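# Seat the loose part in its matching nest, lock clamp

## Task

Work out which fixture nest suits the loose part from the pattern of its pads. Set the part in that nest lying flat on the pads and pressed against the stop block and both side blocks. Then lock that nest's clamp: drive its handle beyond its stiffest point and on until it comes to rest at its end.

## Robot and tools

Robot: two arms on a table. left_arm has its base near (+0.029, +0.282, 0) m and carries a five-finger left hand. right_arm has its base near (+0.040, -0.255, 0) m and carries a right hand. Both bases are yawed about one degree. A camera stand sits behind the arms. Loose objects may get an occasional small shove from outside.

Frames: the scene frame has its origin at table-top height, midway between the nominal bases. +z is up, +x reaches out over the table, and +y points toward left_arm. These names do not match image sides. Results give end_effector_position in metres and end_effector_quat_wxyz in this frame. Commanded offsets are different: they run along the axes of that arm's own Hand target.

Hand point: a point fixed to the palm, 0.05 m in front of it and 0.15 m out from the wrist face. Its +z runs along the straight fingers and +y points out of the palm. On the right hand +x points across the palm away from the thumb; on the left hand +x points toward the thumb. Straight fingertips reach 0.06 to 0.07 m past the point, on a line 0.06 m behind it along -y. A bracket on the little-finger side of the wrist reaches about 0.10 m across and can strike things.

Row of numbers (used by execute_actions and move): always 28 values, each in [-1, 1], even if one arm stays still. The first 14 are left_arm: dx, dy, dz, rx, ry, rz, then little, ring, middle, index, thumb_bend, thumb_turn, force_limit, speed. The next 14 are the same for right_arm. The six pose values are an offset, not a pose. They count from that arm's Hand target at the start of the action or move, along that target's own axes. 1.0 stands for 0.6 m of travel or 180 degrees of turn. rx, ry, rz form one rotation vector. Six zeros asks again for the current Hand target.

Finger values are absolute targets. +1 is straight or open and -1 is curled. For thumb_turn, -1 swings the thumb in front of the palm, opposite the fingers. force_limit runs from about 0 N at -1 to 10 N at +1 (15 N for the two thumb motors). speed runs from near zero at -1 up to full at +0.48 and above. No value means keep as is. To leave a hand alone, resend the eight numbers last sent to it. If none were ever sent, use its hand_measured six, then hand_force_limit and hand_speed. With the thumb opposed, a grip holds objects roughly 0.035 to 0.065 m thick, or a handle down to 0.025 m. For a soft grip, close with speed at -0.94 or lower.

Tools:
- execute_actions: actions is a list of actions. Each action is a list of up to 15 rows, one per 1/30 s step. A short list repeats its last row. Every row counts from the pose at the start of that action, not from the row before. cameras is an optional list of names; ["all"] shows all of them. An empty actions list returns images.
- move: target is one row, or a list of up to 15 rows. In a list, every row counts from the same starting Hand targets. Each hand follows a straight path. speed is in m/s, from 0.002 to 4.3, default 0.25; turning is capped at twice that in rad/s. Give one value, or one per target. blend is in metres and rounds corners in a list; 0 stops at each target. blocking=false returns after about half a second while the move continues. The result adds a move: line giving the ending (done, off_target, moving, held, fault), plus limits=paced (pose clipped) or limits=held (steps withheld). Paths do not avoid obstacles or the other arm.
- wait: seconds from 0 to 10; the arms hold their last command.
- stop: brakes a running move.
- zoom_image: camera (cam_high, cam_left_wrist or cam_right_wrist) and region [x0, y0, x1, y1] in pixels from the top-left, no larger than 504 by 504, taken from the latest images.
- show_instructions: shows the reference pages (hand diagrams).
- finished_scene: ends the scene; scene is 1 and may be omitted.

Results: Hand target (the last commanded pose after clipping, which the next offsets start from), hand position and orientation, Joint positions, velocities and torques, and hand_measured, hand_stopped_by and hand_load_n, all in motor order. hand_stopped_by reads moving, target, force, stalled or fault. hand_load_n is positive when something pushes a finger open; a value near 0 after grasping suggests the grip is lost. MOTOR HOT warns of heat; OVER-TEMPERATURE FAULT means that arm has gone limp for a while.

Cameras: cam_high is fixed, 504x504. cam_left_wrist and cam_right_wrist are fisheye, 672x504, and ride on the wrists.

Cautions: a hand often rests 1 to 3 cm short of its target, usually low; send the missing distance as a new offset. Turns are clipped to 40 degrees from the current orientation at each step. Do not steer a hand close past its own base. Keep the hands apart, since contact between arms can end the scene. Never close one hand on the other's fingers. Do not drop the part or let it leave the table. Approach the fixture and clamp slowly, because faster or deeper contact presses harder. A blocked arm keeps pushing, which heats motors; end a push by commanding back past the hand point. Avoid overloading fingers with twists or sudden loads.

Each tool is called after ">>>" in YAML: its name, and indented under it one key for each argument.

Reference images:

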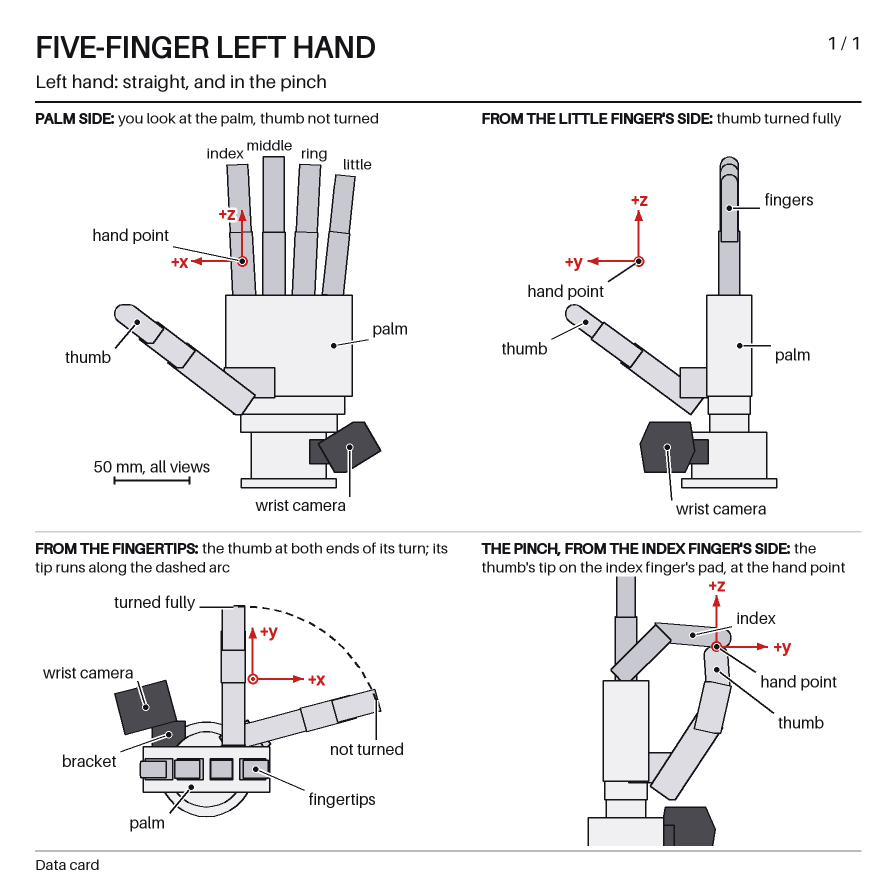

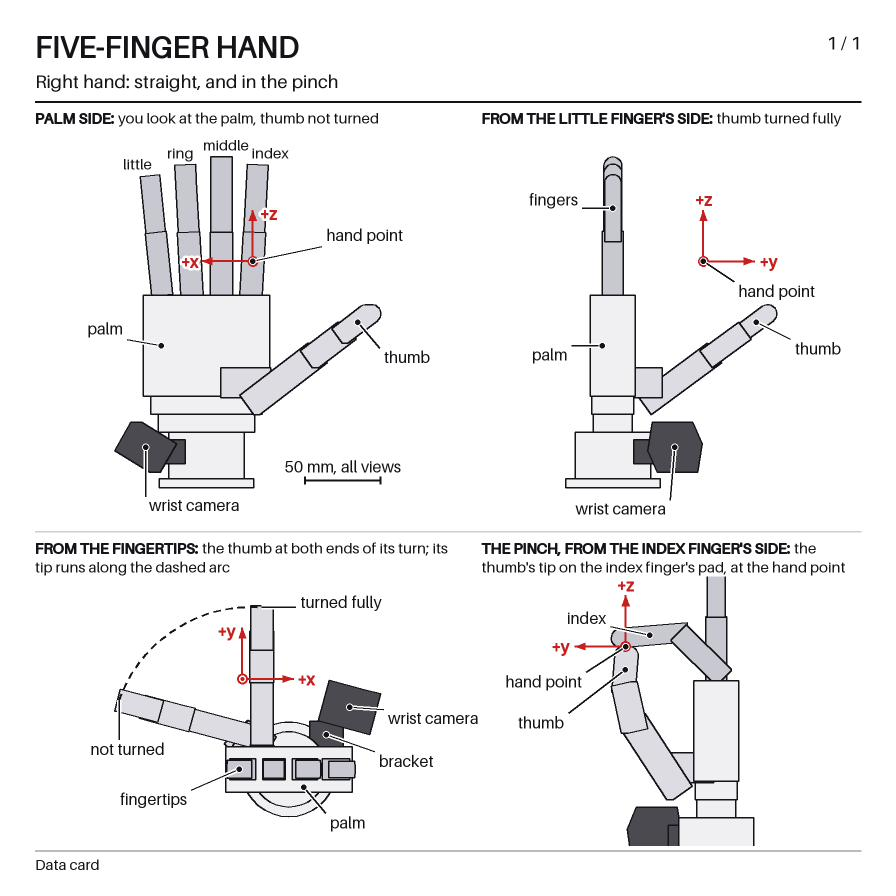

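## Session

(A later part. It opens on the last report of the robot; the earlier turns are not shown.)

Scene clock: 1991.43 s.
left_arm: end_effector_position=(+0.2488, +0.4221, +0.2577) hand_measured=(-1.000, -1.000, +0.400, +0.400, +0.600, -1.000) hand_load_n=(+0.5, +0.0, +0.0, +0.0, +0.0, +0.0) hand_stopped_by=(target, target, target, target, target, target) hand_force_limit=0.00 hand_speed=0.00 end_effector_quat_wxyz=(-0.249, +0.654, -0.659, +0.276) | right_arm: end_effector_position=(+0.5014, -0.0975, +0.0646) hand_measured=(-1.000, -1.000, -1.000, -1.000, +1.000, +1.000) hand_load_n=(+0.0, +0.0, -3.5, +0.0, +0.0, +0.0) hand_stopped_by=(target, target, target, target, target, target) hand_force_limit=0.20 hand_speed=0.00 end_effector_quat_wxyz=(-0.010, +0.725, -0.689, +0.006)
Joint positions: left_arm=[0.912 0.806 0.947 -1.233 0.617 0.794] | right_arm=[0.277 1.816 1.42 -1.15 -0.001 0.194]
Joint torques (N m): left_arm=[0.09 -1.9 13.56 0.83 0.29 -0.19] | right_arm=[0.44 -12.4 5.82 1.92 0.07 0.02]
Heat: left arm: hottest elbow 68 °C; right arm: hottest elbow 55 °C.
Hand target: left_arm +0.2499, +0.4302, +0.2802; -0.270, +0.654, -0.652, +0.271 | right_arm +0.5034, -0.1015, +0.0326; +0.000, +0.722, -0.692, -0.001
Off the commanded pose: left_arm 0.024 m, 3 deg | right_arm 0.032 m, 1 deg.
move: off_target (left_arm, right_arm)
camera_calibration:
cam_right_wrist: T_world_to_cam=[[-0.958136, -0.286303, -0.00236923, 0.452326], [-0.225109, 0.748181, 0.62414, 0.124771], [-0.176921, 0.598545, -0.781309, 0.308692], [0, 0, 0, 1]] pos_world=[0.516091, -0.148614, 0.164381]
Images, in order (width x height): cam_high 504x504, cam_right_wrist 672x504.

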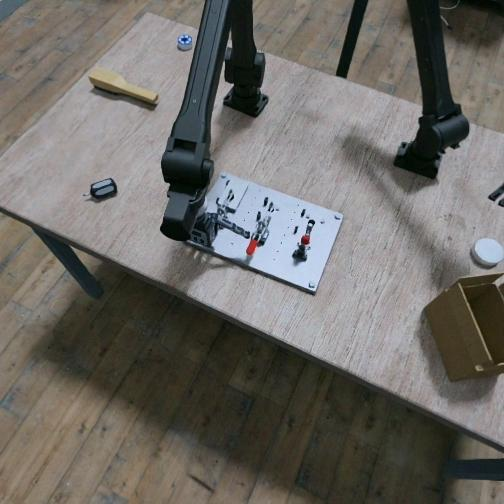

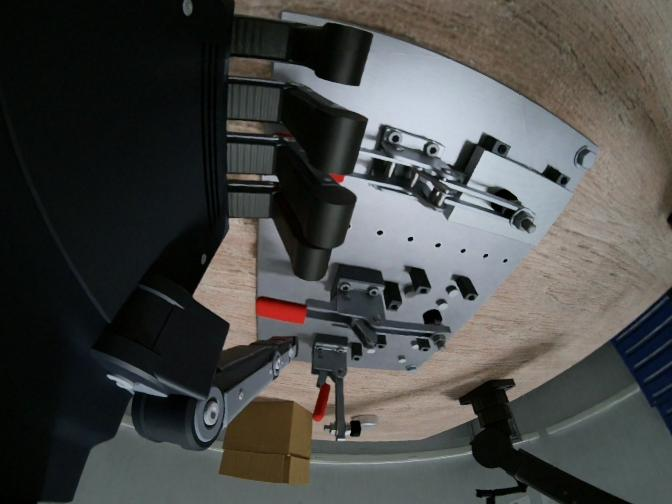

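>>> move:
  target: [0,0,0,0,0,0,-1,-1,0.4,0.4,0.6,-1,0,0, 0.0,0.0,0.025,0,0,0,-1,-1,-1,-1,1,1,0.2,0]
  speed: 0.05
  cameras: ["cam_high","cam_right_wrist"]

>>> zoom_image:
  camera: "cam_right_wrist"
  region: [230, 60, 630, 360]

Scene clock: 1996.87 s.
left_arm: end_effector_position=(+0.2488, +0.4221, +0.2577) hand_measured=(-1.000, -1.000, +0.400, +0.400, +0.600, -1.000) hand_load_n=(+0.0, +0.0, +0.0, +0.0, +0.0, +0.0) hand_stopped_by=(target, target, target, target, target, target) hand_force_limit=0.00 hand_speed=0.00 end_effector_quat_wxyz=(-0.249, +0.654, -0.659, +0.276) | right_arm: end_effector_position=(+0.5012, -0.0974, +0.0622) hand_measured=(-1.000, -1.000, -1.000, -1.000, +1.000, +1.000) hand_load_n=(+0.0, +0.5, -5.5, +0.0, +0.0, +0.0) hand_stopped_by=(target, target, target, target, target, target) hand_force_limit=0.20 hand_speed=0.00 end_effector_quat_wxyz=(-0.016, +0.726, -0.688, +0.009)
Joint positions: left_arm=[0.912 0.806 0.947 -1.233 0.617 0.794] | right_arm=[0.277 1.811 1.407 -1.131 -0.002 0.191]
Joint torques (N m): left_arm=[0.62 -2.49 13.57 0.85 0.3 -0.21] | right_arm=[0.56 -11.58 5.33 2.52 0.11 0.11]
Heat: left arm: hottest elbow 68 °C; right arm: hottest elbow 55 °C.
Hand target: left_arm +0.2499, +0.4302, +0.2802; -0.270, +0.654, -0.652, +0.271 | right_arm +0.5033, -0.1015, +0.0175; +0.000, +0.722, -0.692, -0.001
Off the commanded pose: left_arm 0.024 m, 3 deg | right_arm 0.045 m, 2 deg.
move: off_target (left_arm, right_arm)
camera_calibration:
cam_right_wrist: T_world_to_cam=[[-0.957179, -0.289163, -0.0139164, 0.452233], [-0.234113, 0.744886, 0.624769, 0.130369], [-0.170294, 0.601273, -0.780686, 0.303637], [0, 0, 0, 1]] pos_world=[0.515097, -0.14891, 0.161888]
Images, in order (width x height): cam_high 504x504, cam_right_wrist 672x504.

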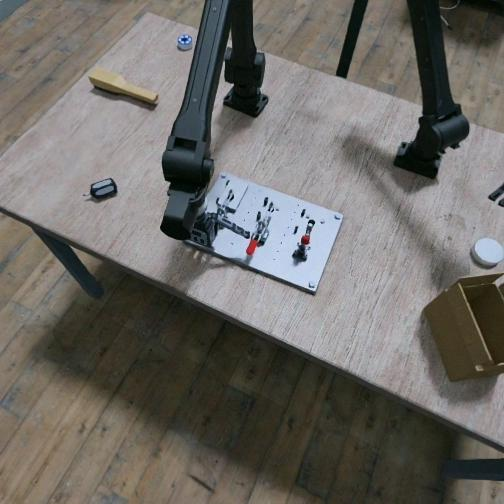

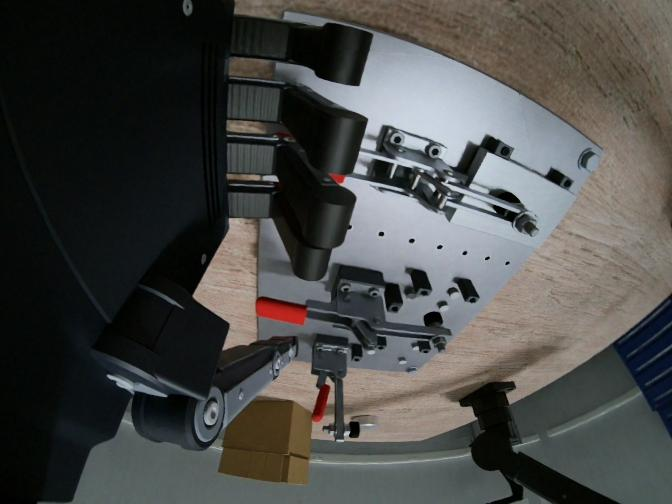

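Scaled by 1.260 from the camera's 672x504 image, which has a finer 960x720 frame.

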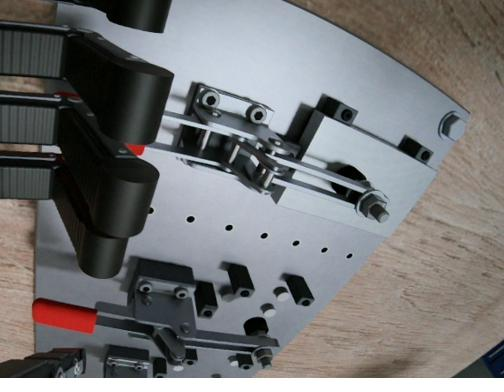

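>>> move:
  target: [0,0,0,0,0,0,-1,-1,0.4,0.4,0.6,-1,0,0, 0.0,0.0,0.025,0,0,0,-1,-1,-1,-1,1,1,0.2,0]
  speed: 0.05
  cameras: ["cam_high","cam_right_wrist"]

>>> zoom_image:
  camera: "cam_right_wrist"
  region: [230, 60, 630, 360]

>>> zoom_image:
  camera: "cam_high"
  region: [180, 160, 260, 240]

Scene clock: 2003.87 s.
left_arm: end_effector_position=(+0.2488, +0.4221, +0.2577) hand_measured=(-1.000, -1.000, +0.400, +0.400, +0.600, -1.000) hand_load_n=(+0.0, +0.0, +0.0, +0.0, -0.5, +0.0) hand_stopped_by=(target, target, target, target, target, target) hand_force_limit=0.00 hand_speed=0.00 end_effector_quat_wxyz=(-0.249, +0.654, -0.659, +0.276) | right_arm: end_effector_position=(+0.5012, -0.0972, +0.0600) hand_measured=(-1.000, -1.000, -1.000, -1.000, +1.000, +1.000) hand_load_n=(+0.0, +0.0, -7.0, +0.0, +0.0, +0.0) hand_stopped_by=(target, target, target, target, target, target) hand_force_limit=0.20 hand_speed=0.00 end_effector_quat_wxyz=(-0.022, +0.726, -0.687, +0.012)
Joint positions: left_arm=[0.912 0.806 0.947 -1.233 0.617 0.794] | right_arm=[0.277 1.803 1.391 -1.108 -0.004 0.189]
Joint torques (N m): left_arm=[0.15 -2.43 13.59 0.79 0.27 -0.2] | right_arm=[0.67 -9.47 4.82 2.85 0.15 0.08]
Heat: left arm: hottest elbow 68 °C; right arm: hottest elbow 54 °C.
Hand target: left_arm +0.2499, +0.4302, +0.2802; -0.270, +0.654, -0.652, +0.271 | right_arm +0.5032, -0.1015, +0.0024; +0.000, +0.722, -0.692, -0.001
Off the commanded pose: left_arm 0.024 m, 3 deg | right_arm 0.058 m, 3 deg.
move: off_target (left_arm, right_arm)
camera_calibration:
cam_right_wrist: T_world_to_cam=[[-0.956426, -0.290548, -0.028829, 0.452603], [-0.244066, 0.741392, 0.625116, 0.136157], [-0.160253, 0.604914, -0.779999, 0.297004], [0, 0, 0, 1]] pos_world=[0.513708, -0.149105, 0.159597]
Images, in order (width x height): cam_high 504x504, cam_right_wrist 672x504.

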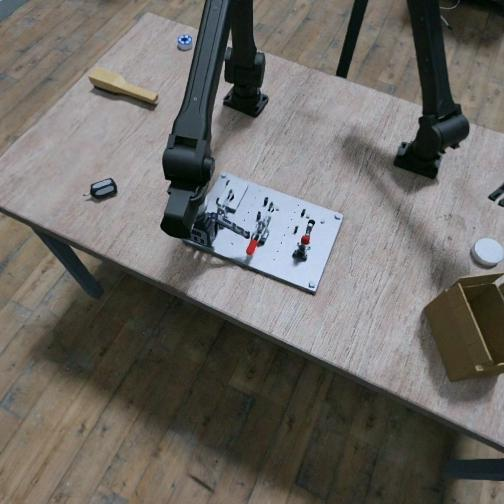

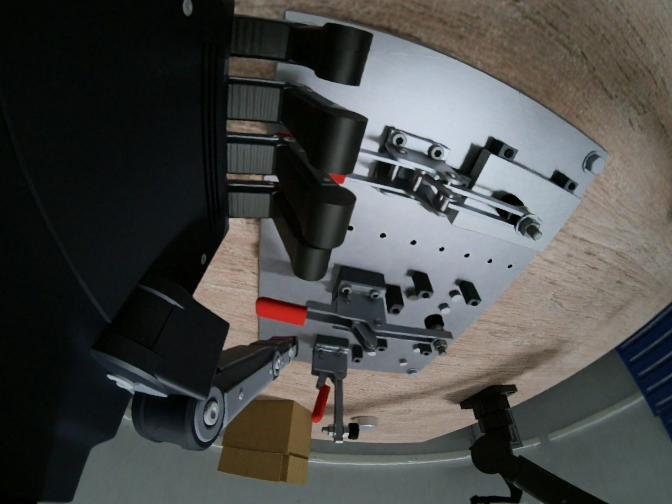

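Scaled by 1.260 from the camera's 672x504 image, which has a finer 960x720 frame.

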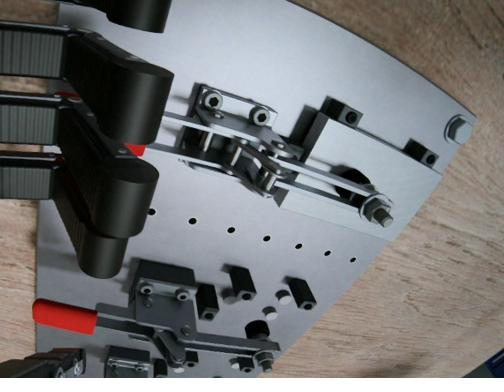

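Scaled by 6.300 from the camera's 504x504 image, which has a finer 720x720 frame.

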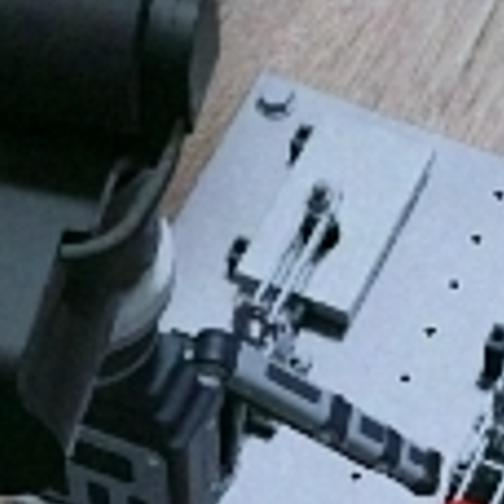

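>>> move:
  target:
    - [0,0,0,0,0,0,-1,-1,0.4,0.4,0.6,-1,0,0, 0.0,0.0,-0.13,0,0,0,-1,-1,-1,-1,1,1,0.2,0]
    - [0,0,0,0,0,0,-1,-1,0.4,0.4,0.6,-1,0,0, 0.0,0.12,-0.31,0,0,0,-1,-1,-1,-1,1,1,0.2,0]
  speed: 0.12
  blend: 0.02
  cameras: ["cam_high","cam_right_wrist"]

>>> zoom_image:
  camera: "cam_right_wrist"
  region: [230, 60, 630, 360]

>>> zoom_image:
  camera: "cam_high"
  region: [180, 160, 260, 240]

Scene clock: 2012.73 s.
left_arm: end_effector_position=(+0.2488, +0.4221, +0.2577) hand_measured=(-1.000, -1.000, +0.400, +0.400, +0.600, -1.000) hand_load_n=(+0.0, +0.0, +0.0, +0.0, +0.0, +0.0) hand_stopped_by=(target, target, target, target, target, target) hand_force_limit=0.00 hand_speed=0.00 end_effector_quat_wxyz=(-0.249, +0.654, -0.659, +0.276) | right_arm: end_effector_position=(+0.4270, -0.1115, +0.1736) hand_measured=(-1.000, -1.000, -1.000, -1.000, +1.000, +1.000) hand_load_n=(+0.0, +0.0, +0.0, +0.0, +0.0, +0.0) hand_stopped_by=(target, target, target, target, target, target) hand_force_limit=0.20 hand_speed=0.00 end_effector_quat_wxyz=(+0.012, +0.720, -0.694, -0.010)
Joint positions: left_arm=[0.912 0.806 0.947 -1.233 0.617 0.794] | right_arm=[0.283 1.584 1.404 -1.421 -0.004 0.213]
Joint torques (N m): left_arm=[0.67 -2.49 13.48 0.81 0.29 -0.22] | right_arm=[1.96 -14.97 9.95 -0.55 0.13 0.24]
Heat: left arm: hottest elbow 68 °C; right arm: hottest elbow 53 °C.
Hand target: left_arm +0.2499, +0.4302, +0.2802; -0.270, +0.654, -0.652, +0.271 | right_arm +0.4315, -0.1047, +0.1886; +0.000, +0.722, -0.692, -0.001
Off the commanded pose: left_arm 0.024 m, 3 deg | right_arm 0.017 m, 2 deg.
move: off_target (left_arm, right_arm)
camera_calibration:
cam_right_wrist: T_world_to_cam=[[-0.960245, -0.274263, 0.0520486, 0.370146], [-0.182285, 0.757237, 0.627187, 0.0326472], [-0.211428, 0.592766, -0.777127, 0.402386], [0, 0, 0, 1]] pos_world=[0.446458, -0.161725, 0.272964]
Images, in order (width x height): cam_high 504x504, cam_right_wrist 672x504.

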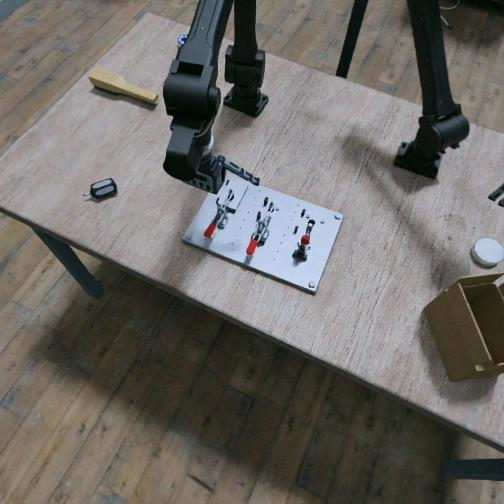

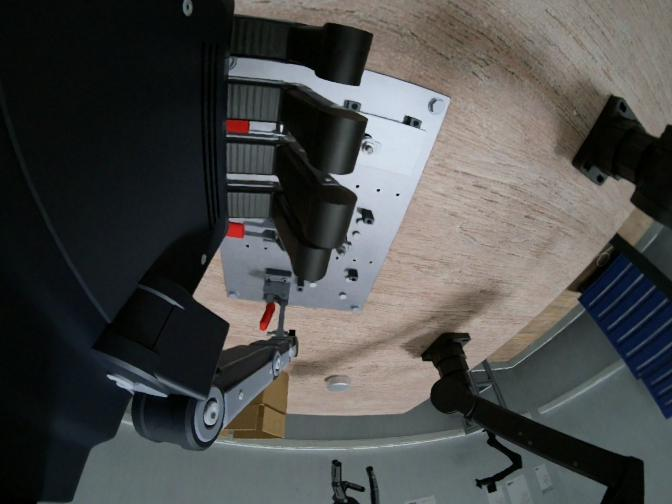

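Scaled by 1.260 from the camera's 672x504 image, which has a finer 960x720 frame.

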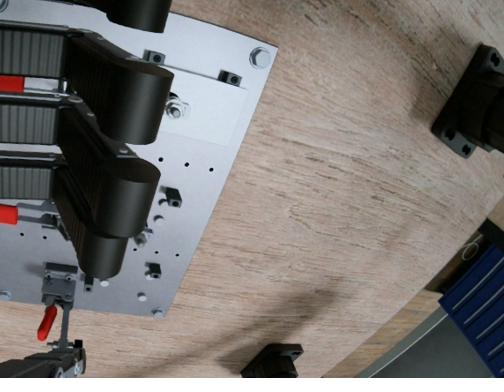

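Scaled by 6.300 from the camera's 504x504 image, which has a finer 720x720 frame.

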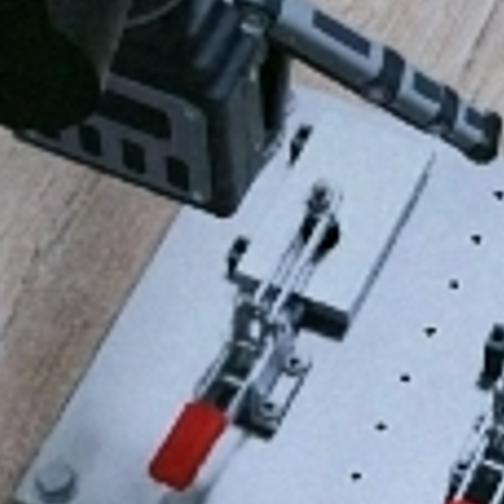

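>>> zoom_image:
  camera: "cam_high"
  region: [180, 170, 300, 290]

Scaled by 4.200 from the camera's 504x504 image, which has a finer 720x720 frame.

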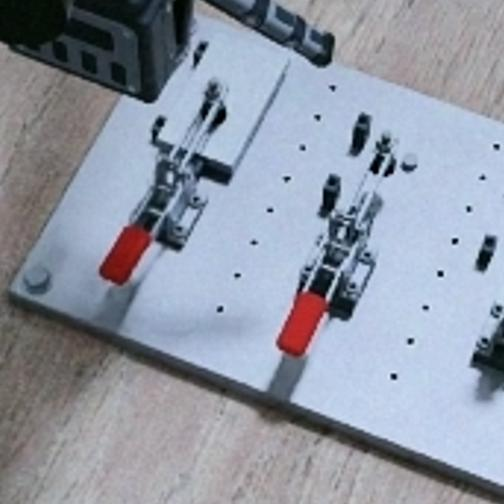

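>>> zoom_image:
  camera: "cam_high"
  region: [200, 200, 240, 240]

>>> zoom_image:
  camera: "cam_high"
  region: [240, 216, 280, 256]

Scaled by 12.600 from the camera's 504x504 image, which has a finer 720x720 frame.

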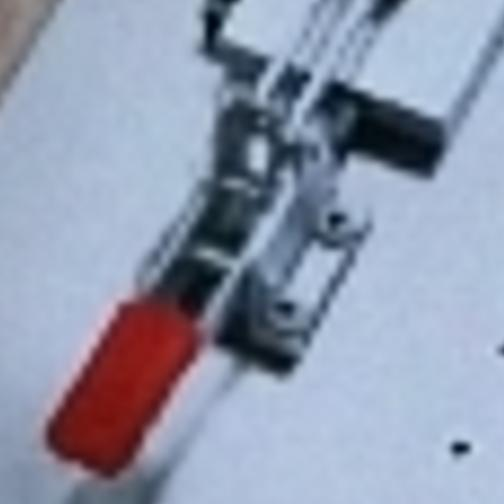

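Scaled by 12.600 from the camera's 504x504 image, which has a finer 720x720 frame.

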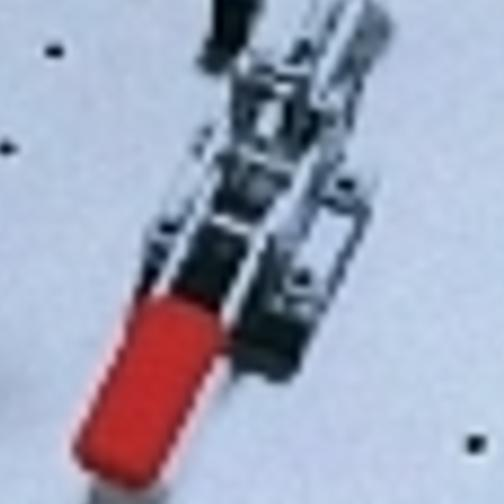

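>>> move:
  target: [0,0,0,0,0,0,-1,-1,0.4,0.4,0.6,-1,0,0, 0.2062,-0.1413,0,0,0,0,-1,-1,-1,-1,1,1,0.2,0]
  speed: 0.2
  cameras: ["cam_high","cam_right_wrist"]

Scene clock: 2043.03 s.
left_arm: end_effector_position=(+0.2488, +0.4221, +0.2577) hand_measured=(-1.000, -1.000, +0.400, +0.400, +0.600, -1.000) hand_load_n=(+0.0, +0.0, +0.0, +0.0, +0.0, +0.0) hand_stopped_by=(target, target, target, target, target, target) hand_force_limit=0.00 hand_speed=0.00 end_effector_quat_wxyz=(-0.249, +0.654, -0.659, +0.276) | right_arm: end_effector_position=(+0.5081, -0.2226, +0.1826) hand_measured=(-1.000, -1.000, -1.000, -1.000, +1.000, +1.000) hand_load_n=(+0.0, +0.0, +0.0, +0.0, +0.0, +0.0) hand_stopped_by=(target, target, target, target, target, target) hand_force_limit=0.20 hand_speed=0.00 end_effector_quat_wxyz=(+0.005, +0.720, -0.693, -0.005)
Joint positions: left_arm=[0.912 0.806 0.947 -1.233 0.617 0.794] | right_arm=[0.041 1.742 1.631 -1.474 -0.001 -0.03]
Joint torques (N m): left_arm=[0.67 -2.49 13.53 0.79 0.3 -0.2] | right_arm=[1.55 -14.86 11.64 -0.7 0.05 0.08]
Heat: left arm: hottest elbow 68 °C; right arm: hottest elbow 57 °C.
Hand target: left_arm +0.2499, +0.4302, +0.2802; -0.270, +0.654, -0.652, +0.271 | right_arm +0.5215, -0.2246, +0.1883; +0.000, +0.722, -0.692, -0.001
Off the commanded pose: left_arm 0.024 m, 3 deg | right_arm 0.015 m, 1 deg.
move: off_target (left_arm, right_arm)
camera_calibration:
cam_right_wrist: T_world_to_cam=[[-0.960865, -0.274824, 0.0347765, 0.420466], [-0.193115, 0.754552, 0.627183, 0.130898], [-0.198605, 0.595922, -0.778096, 0.486817], [0, 0, 0, 1]] pos_world=[0.525974, -0.27332, 0.28207]
Images, in order (width x height): cam_high 504x504, cam_right_wrist 672x504.

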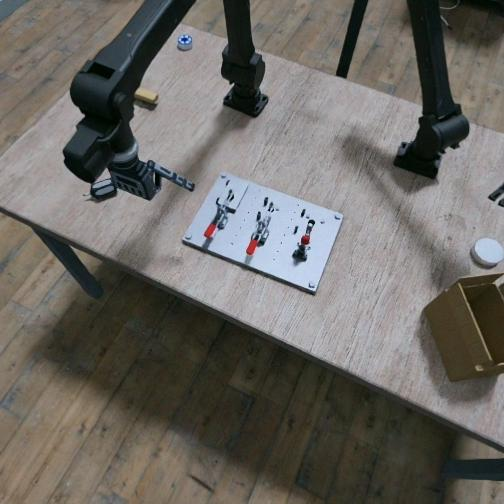

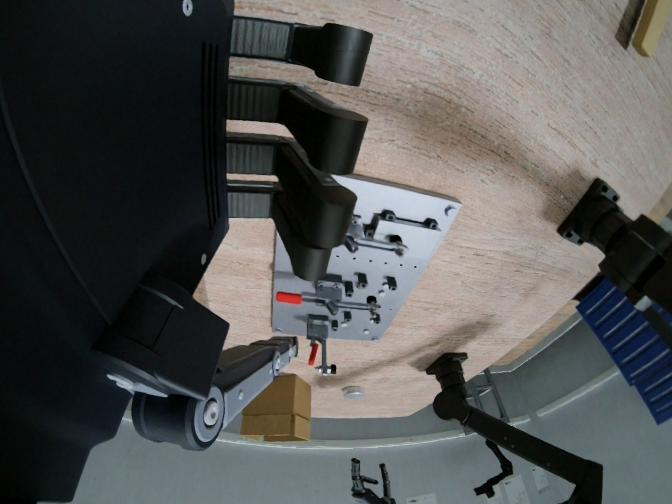

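>>> move:
  target: [0,0,0,0,0,0,-1,-1,0.4,0.4,0.6,-1,0,0, 0.0056,-0.1333,0.05,0,0,0,-1,-1,-1,-1,1,1,0.2,0]
  speed: 0.2
  cameras: ["cam_high","cam_right_wrist"]

>>> zoom_image:
  camera: "cam_right_wrist"
  region: [300, 150, 500, 350]

>>> zoom_image:
  camera: "cam_high"
  region: [200, 200, 240, 240]

Scene clock: 2049.77 s.
left_arm: end_effector_position=(+0.2488, +0.4221, +0.2577) hand_measured=(-1.000, -1.000, +0.400, +0.400, +0.600, -1.000) hand_load_n=(+0.0, +0.0, +0.0, +0.5, +0.0, +0.0) hand_stopped_by=(target, target, target, target, target, target) hand_force_limit=0.00 hand_speed=0.00 end_effector_quat_wxyz=(-0.249, +0.654, -0.659, +0.276) | right_arm: end_effector_position=(+0.5899, -0.2220, +0.1523) hand_measured=(-1.000, -1.000, -1.000, -1.000, +1.000, +1.000) hand_load_n=(+0.0, +0.0, +0.0, +0.0, +0.0, +0.0) hand_stopped_by=(target, target, target, target, target, target) hand_force_limit=0.20 hand_speed=0.00 end_effector_quat_wxyz=(+0.006, +0.721, -0.693, -0.006)
Joint positions: left_arm=[0.912 0.806 0.947 -1.233 0.617 0.794] | right_arm=[0.041 1.98 1.898 -1.505 -0.001 -0.031]
Joint torques (N m): left_arm=[1.08 -2.49 13.48 0.75 0.28 -0.18] | right_arm=[0.91 -18.9 11.59 -0.59 0.05 -0.03]
Heat: left arm: hottest elbow 68 °C; right arm: hottest elbow 56 °C.
Hand target: left_arm +0.2499, +0.4302, +0.2802; -0.270, +0.654, -0.652, +0.271 | right_arm +0.6015, -0.2245, +0.1583; +0.000, +0.722, -0.692, -0.001
Off the commanded pose: left_arm 0.024 m, 3 deg | right_arm 0.013 m, 1 deg.
move: off_target (left_arm, right_arm)
camera_calibration:
cam_right_wrist: T_world_to_cam=[[-0.960424, -0.275931, 0.0380441, 0.499301], [-0.191868, 0.754382, 0.62777, 0.164357], [-0.201921, 0.595626, -0.777469, 0.480848], [0, 0, 0, 1]] pos_world=[0.608169, -0.27262, 0.25167]
Images, in order (width x height): cam_high 504x504, cam_right_wrist 672x504.

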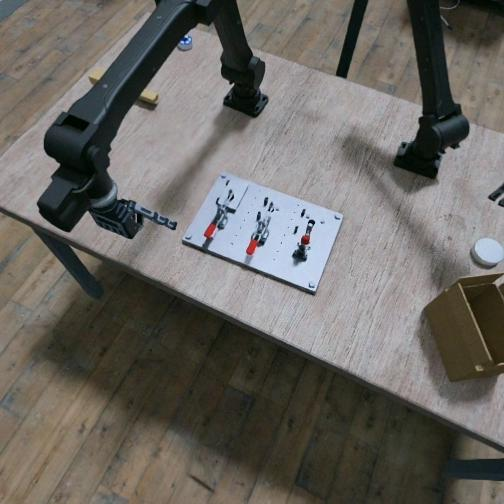

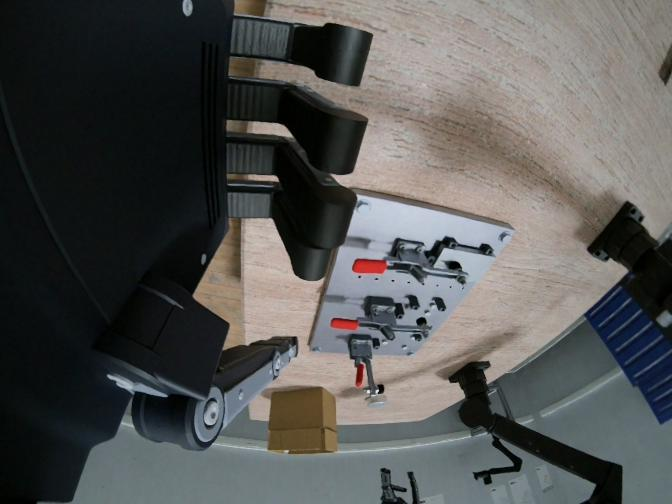

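Scaled by 2.520 from the camera's 672x504 image, which has a finer 960x720 frame.

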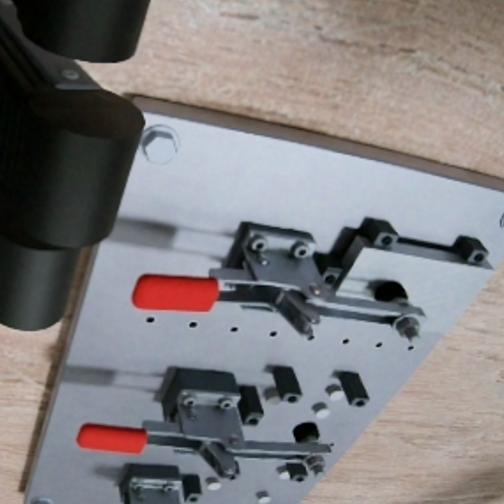

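Scaled by 12.600 from the camera's 504x504 image, which has a finer 720x720 frame.

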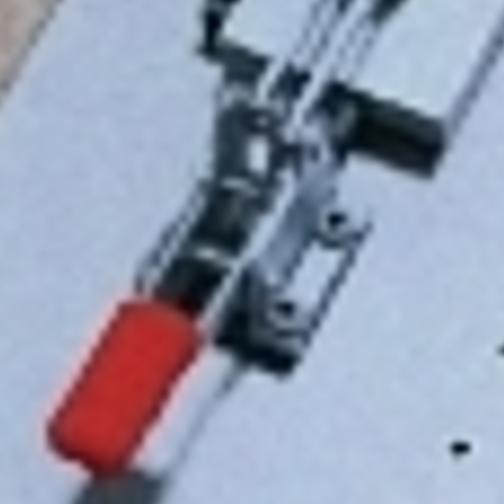

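>>> zoom_image:
  camera: "cam_right_wrist"
  region: [340, 225, 480, 295]

>>> zoom_image:
  camera: "cam_right_wrist"
  region: [320, 285, 460, 355]

Scaled by 3.600 from the camera's 672x504 image, which has a finer 960x720 frame.

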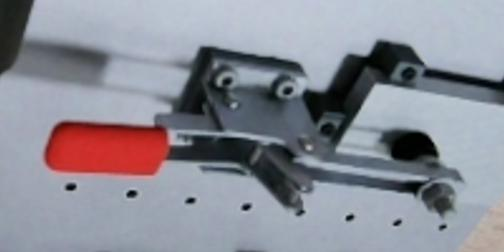

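Scaled by 3.600 from the camera's 672x504 image, which has a finer 960x720 frame.

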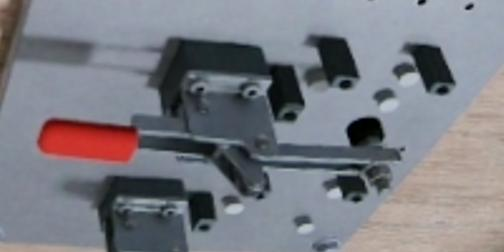

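>>> zoom_image:
  camera: "cam_right_wrist"
  region: [375, 230, 475, 290]

>>> zoom_image:
  camera: "cam_right_wrist"
  region: [345, 290, 445, 350]

Scaled by 5.040 from the camera's 672x504 image, which has a finer 960x720 frame.

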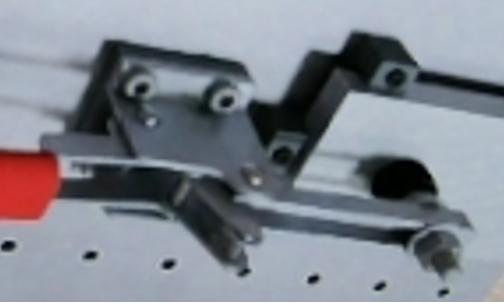

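Scaled by 5.040 from the camera's 672x504 image, which has a finer 960x720 frame.

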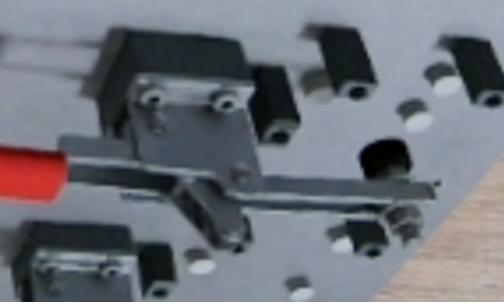

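>>> move:
  target:
    - [0,0,0,0,0,0,-1,-1,0.4,0.4,0.6,-1,0,0, -0.2062,0.1405,0.0133,0,0,0,-1,-1,-1,-1,1,1,0.2,0]
    - [0,0,0,0,0,0,-1,-1,0.4,0.4,0.6,-1,0,0, -0.2062,0.1405,0.12,0,0,0,-1,-1,-1,-1,1,1,0.2,0]
  speed: [0.2,0.08]
  cameras: ["cam_high","cam_right_wrist"]

>>> zoom_image:
  camera: "cam_right_wrist"
  region: [230, 60, 630, 360]

Scene clock: 2083.23 s.
left_arm: end_effector_position=(+0.2488, +0.4221, +0.2577) hand_measured=(-1.000, -1.000, +0.400, +0.400, +0.600, -1.000) hand_load_n=(+0.0, +0.5, +0.0, +0.0, +0.0, +0.0) hand_stopped_by=(target, target, target, target, target, target) hand_force_limit=0.00 hand_speed=0.00 end_effector_quat_wxyz=(-0.249, +0.654, -0.659, +0.276) | right_arm: end_effector_position=(+0.5095, -0.1061, +0.0985) hand_measured=(-1.000, -1.000, -1.000, -1.000, +1.000, +1.000) hand_load_n=(+0.0, +0.0, +0.0, +0.0, +0.0, +0.0) hand_stopped_by=(target, target, target, target, target, target) hand_force_limit=0.20 hand_speed=0.00 end_effector_quat_wxyz=(-0.005, +0.724, -0.690, +0.001)
Joint positions: left_arm=[0.912 0.806 0.947 -1.233 0.617 0.794] | right_arm=[0.256 1.81 1.504 -1.254 -0.004 0.175]
Joint torques (N m): left_arm=[0.38 -1.96 13.57 0.72 0.24 -0.18] | right_arm=[1.2 -15.33 7.43 0.57 0.14 0.17]
Heat: left arm: hottest elbow 69 °C; right arm: hottest elbow 62 °C.
Hand target: left_arm +0.2499, +0.4302, +0.2802; -0.270, +0.654, -0.652, +0.271 | right_arm +0.5120, -0.1045, +0.0866; +0.000, +0.722, -0.692, -0.001
Off the commanded pose: left_arm 0.024 m, 3 deg | right_arm 0.012 m, 1 deg.
move: off_target (left_arm, right_arm)
camera_calibration:
cam_right_wrist: T_world_to_cam=[[-0.958606, -0.284501, 0.0115394, 0.456811], [-0.214736, 0.748962, 0.626853, 0.106442], [-0.186983, 0.598427, -0.779052, 0.346671], [0, 0, 0, 1]] pos_world=[0.52558, -0.157215, 0.19808]
Images, in order (width x height): cam_high 504x504, cam_right_wrist 672x504.

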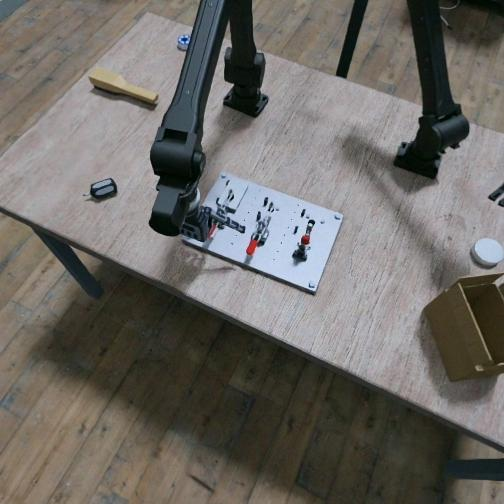

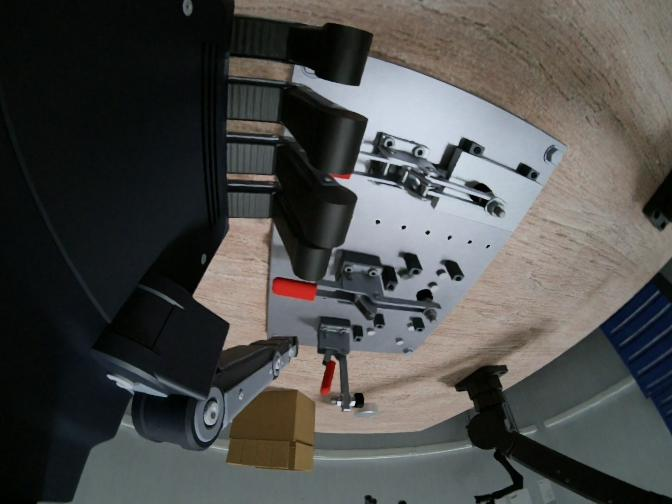

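Scaled by 1.260 from the camera's 672x504 image, which has a finer 960x720 frame.

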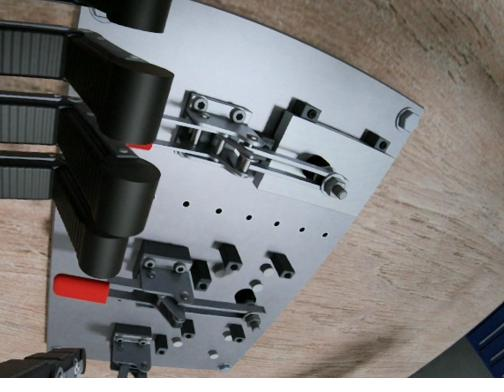

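>>> move:
  target:
    - [0,0,0,0,0,0,-1,-1,0.4,0.4,0.6,-1,0,0, -0.003,0,0.07,0,0,0,-1,-1,-1,-1,1,1,0.2,0]
    - [0,0,0,0,0,0,-1,-1,0.4,0.4,0.6,-1,0,0, -0.003,0,0.14,0,0,0,-1,-1,-1,-1,1,1,0.2,0]
  speed: 0.06
  blend: 0.01
  cameras: ["cam_high","cam_right_wrist"]

>>> zoom_image:
  camera: "cam_right_wrist"
  region: [230, 60, 630, 360]

Scene clock: 2090.47 s.
left_arm: end_effector_position=(+0.2488, +0.4221, +0.2577) hand_measured=(-1.000, -1.000, +0.400, +0.400, +0.600, -1.000) hand_load_n=(+0.0, +0.0, +0.0, +0.0, +0.0, +0.0) hand_stopped_by=(target, target, target, target, target, target) hand_force_limit=0.00 hand_speed=0.00 end_effector_quat_wxyz=(-0.249, +0.654, -0.659, +0.276) | right_arm: end_effector_position=(+0.5280, -0.1016, +0.0358) hand_measured=(-1.000, -1.000, -1.000, -1.000, +1.000, +1.000) hand_load_n=(+0.0, +0.0, -1.0, -2.5, -0.5, +0.0) hand_stopped_by=(target, target, target, target, target, target) hand_force_limit=0.20 hand_speed=0.00 end_effector_quat_wxyz=(-0.032, +0.720, -0.693, +0.019)
Joint positions: left_arm=[0.912 0.806 0.947 -1.233 0.617 0.794] | right_arm=[0.256 1.87 1.423 -1.049 -0.003 0.185]
Joint torques (N m): left_arm=[0.38 -2.37 13.45 0.8 0.26 -0.19] | right_arm=[2.02 -13.45 5.2 0.23 0.15 0.13]
Heat: left arm: hottest elbow 69 °C; right arm: hottest elbow 60 °C.
Hand target: left_arm +0.2499, +0.4302, +0.2802; -0.270, +0.654, -0.652, +0.271 | right_arm +0.5117, -0.1026, +0.0025; +0.000, +0.722, -0.692, -0.001
Off the commanded pose: left_arm 0.024 m, 3 deg | right_arm 0.037 m, 4 deg.
move: off_target (left_arm, right_arm)
camera_calibration:
cam_right_wrist: T_world_to_cam=[[-0.95986, -0.275409, -0.0530944, 0.480443], [-0.247444, 0.742362, 0.622632, 0.163032], [-0.132063, 0.610777, -0.780712, 0.270787], [0, 0, 0, 1]] pos_world=[0.53726, -0.154101, 0.135406]
Images, in order (width x height): cam_high 504x504, cam_right_wrist 672x504.

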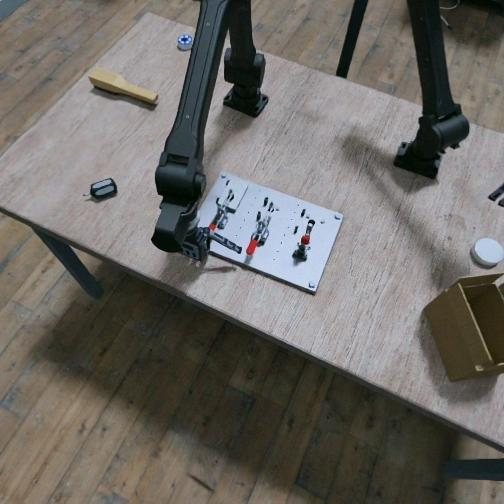

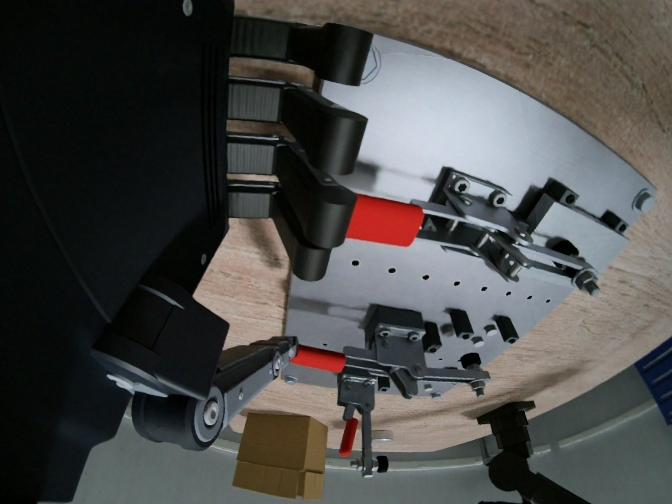

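Scaled by 1.260 from the camera's 672x504 image, which has a finer 960x720 frame.

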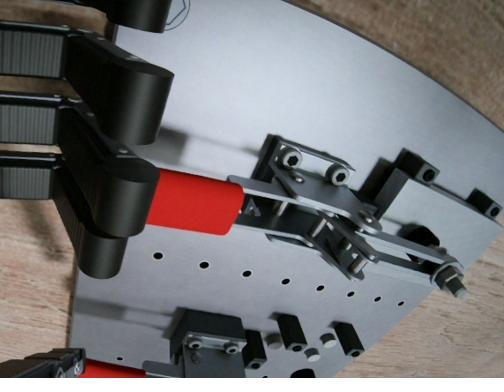

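>>> move:
  target:
    - [0,0,0,0,0,0,-1,-1,0.4,0.4,0.6,-1,0,0, 0.0027,-0.055,-0.06,0,0,0,-1,-1,-1,-1,1,1,0.2,0]
    - [0,0,0,0,0,0,-1,-1,0.4,0.4,0.6,-1,0,0, 0.0027,-0.0633,-0.22,0,0,0,-1,-1,-1,-1,1,1,0.2,0]
  speed: 0.1
  blend: 0.01
  cameras: ["cam_high","cam_right_wrist"]

>>> zoom_image:
  camera: "cam_right_wrist"
  region: [230, 60, 630, 360]

>>> zoom_image:
  camera: "cam_high"
  region: [180, 170, 300, 290]

Scene clock: 2098.93 s.
left_arm: end_effector_position=(+0.2488, +0.4221, +0.2577) hand_measured=(-1.000, -1.000, +0.400, +0.400, +0.600, -1.000) hand_load_n=(+0.0, +0.0, +0.0, +0.0, +0.0, +0.0) hand_stopped_by=(target, target, target, target, target, target) hand_force_limit=0.00 hand_speed=0.00 end_effector_quat_wxyz=(-0.249, +0.654, -0.659, +0.276) | right_arm: end_effector_position=(+0.5350, -0.1003, +0.1104) hand_measured=(-1.000, -1.000, -1.000, -1.000, +1.000, +1.000) hand_load_n=(+0.0, +0.5, +0.0, +0.0, -0.5, +0.0) hand_stopped_by=(target, target, target, target, target, target) hand_force_limit=0.20 hand_speed=0.00 end_effector_quat_wxyz=(+0.021, +0.722, -0.691, -0.016)
Joint positions: left_arm=[0.912 0.806 0.947 -1.233 0.617 0.794] | right_arm=[0.256 1.913 1.678 -1.388 -0.003 0.179]
Joint torques (N m): left_arm=[0.79 -1.61 13.44 0.87 0.3 -0.2] | right_arm=[1.2 -19.9 11.1 -0.87 0.2 0.02]
Heat: left arm: hottest elbow 69 °C; right arm: hottest elbow 58 °C.
Hand target: left_arm +0.2499, +0.4302, +0.2802; -0.270, +0.654, -0.652, +0.271 | right_arm +0.5500, -0.1027, +0.1345; +0.000, +0.722, -0.692, -0.001
Off the commanded pose: left_arm 0.024 m, 3 deg | right_arm 0.028 m, 3 deg.
move: off_target (left_arm, right_arm)
camera_calibration:
cam_right_wrist: T_world_to_cam=[[-0.957076, -0.280241, 0.0739585, 0.475511], [-0.173733, 0.758947, 0.627548, 0.0791005], [-0.231995, 0.587762, -0.775057, 0.379668], [0, 0, 0, 1]] pos_world=[0.556924, -0.14993, 0.209457]
Images, in order (width x height): cam_high 504x504, cam_right_wrist 672x504.

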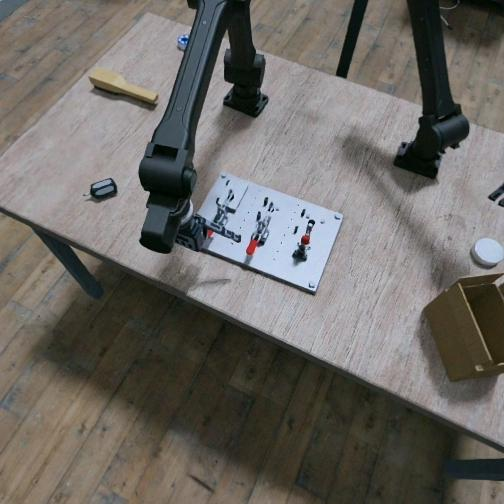

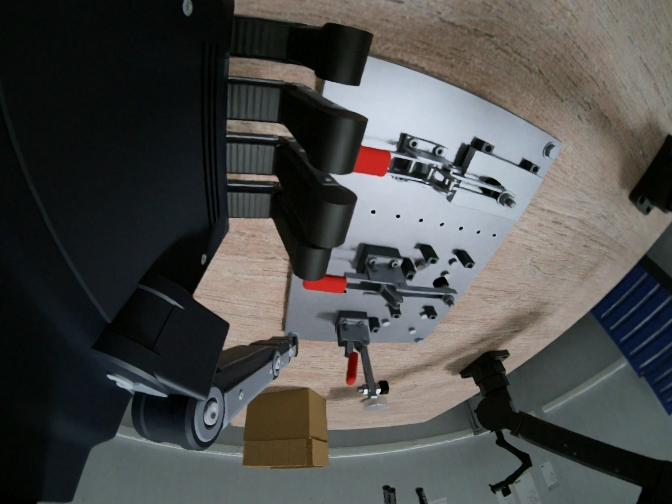

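Scaled by 1.260 from the camera's 672x504 image, which has a finer 960x720 frame.

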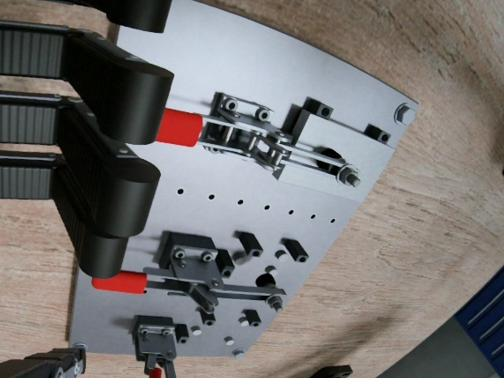

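Scaled by 4.200 from the camera's 504x504 image, which has a finer 720x720 frame.

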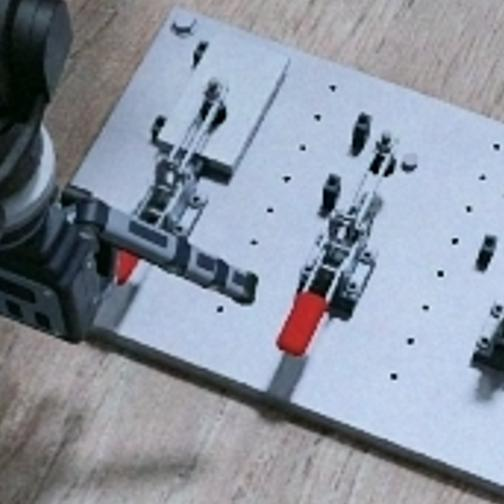

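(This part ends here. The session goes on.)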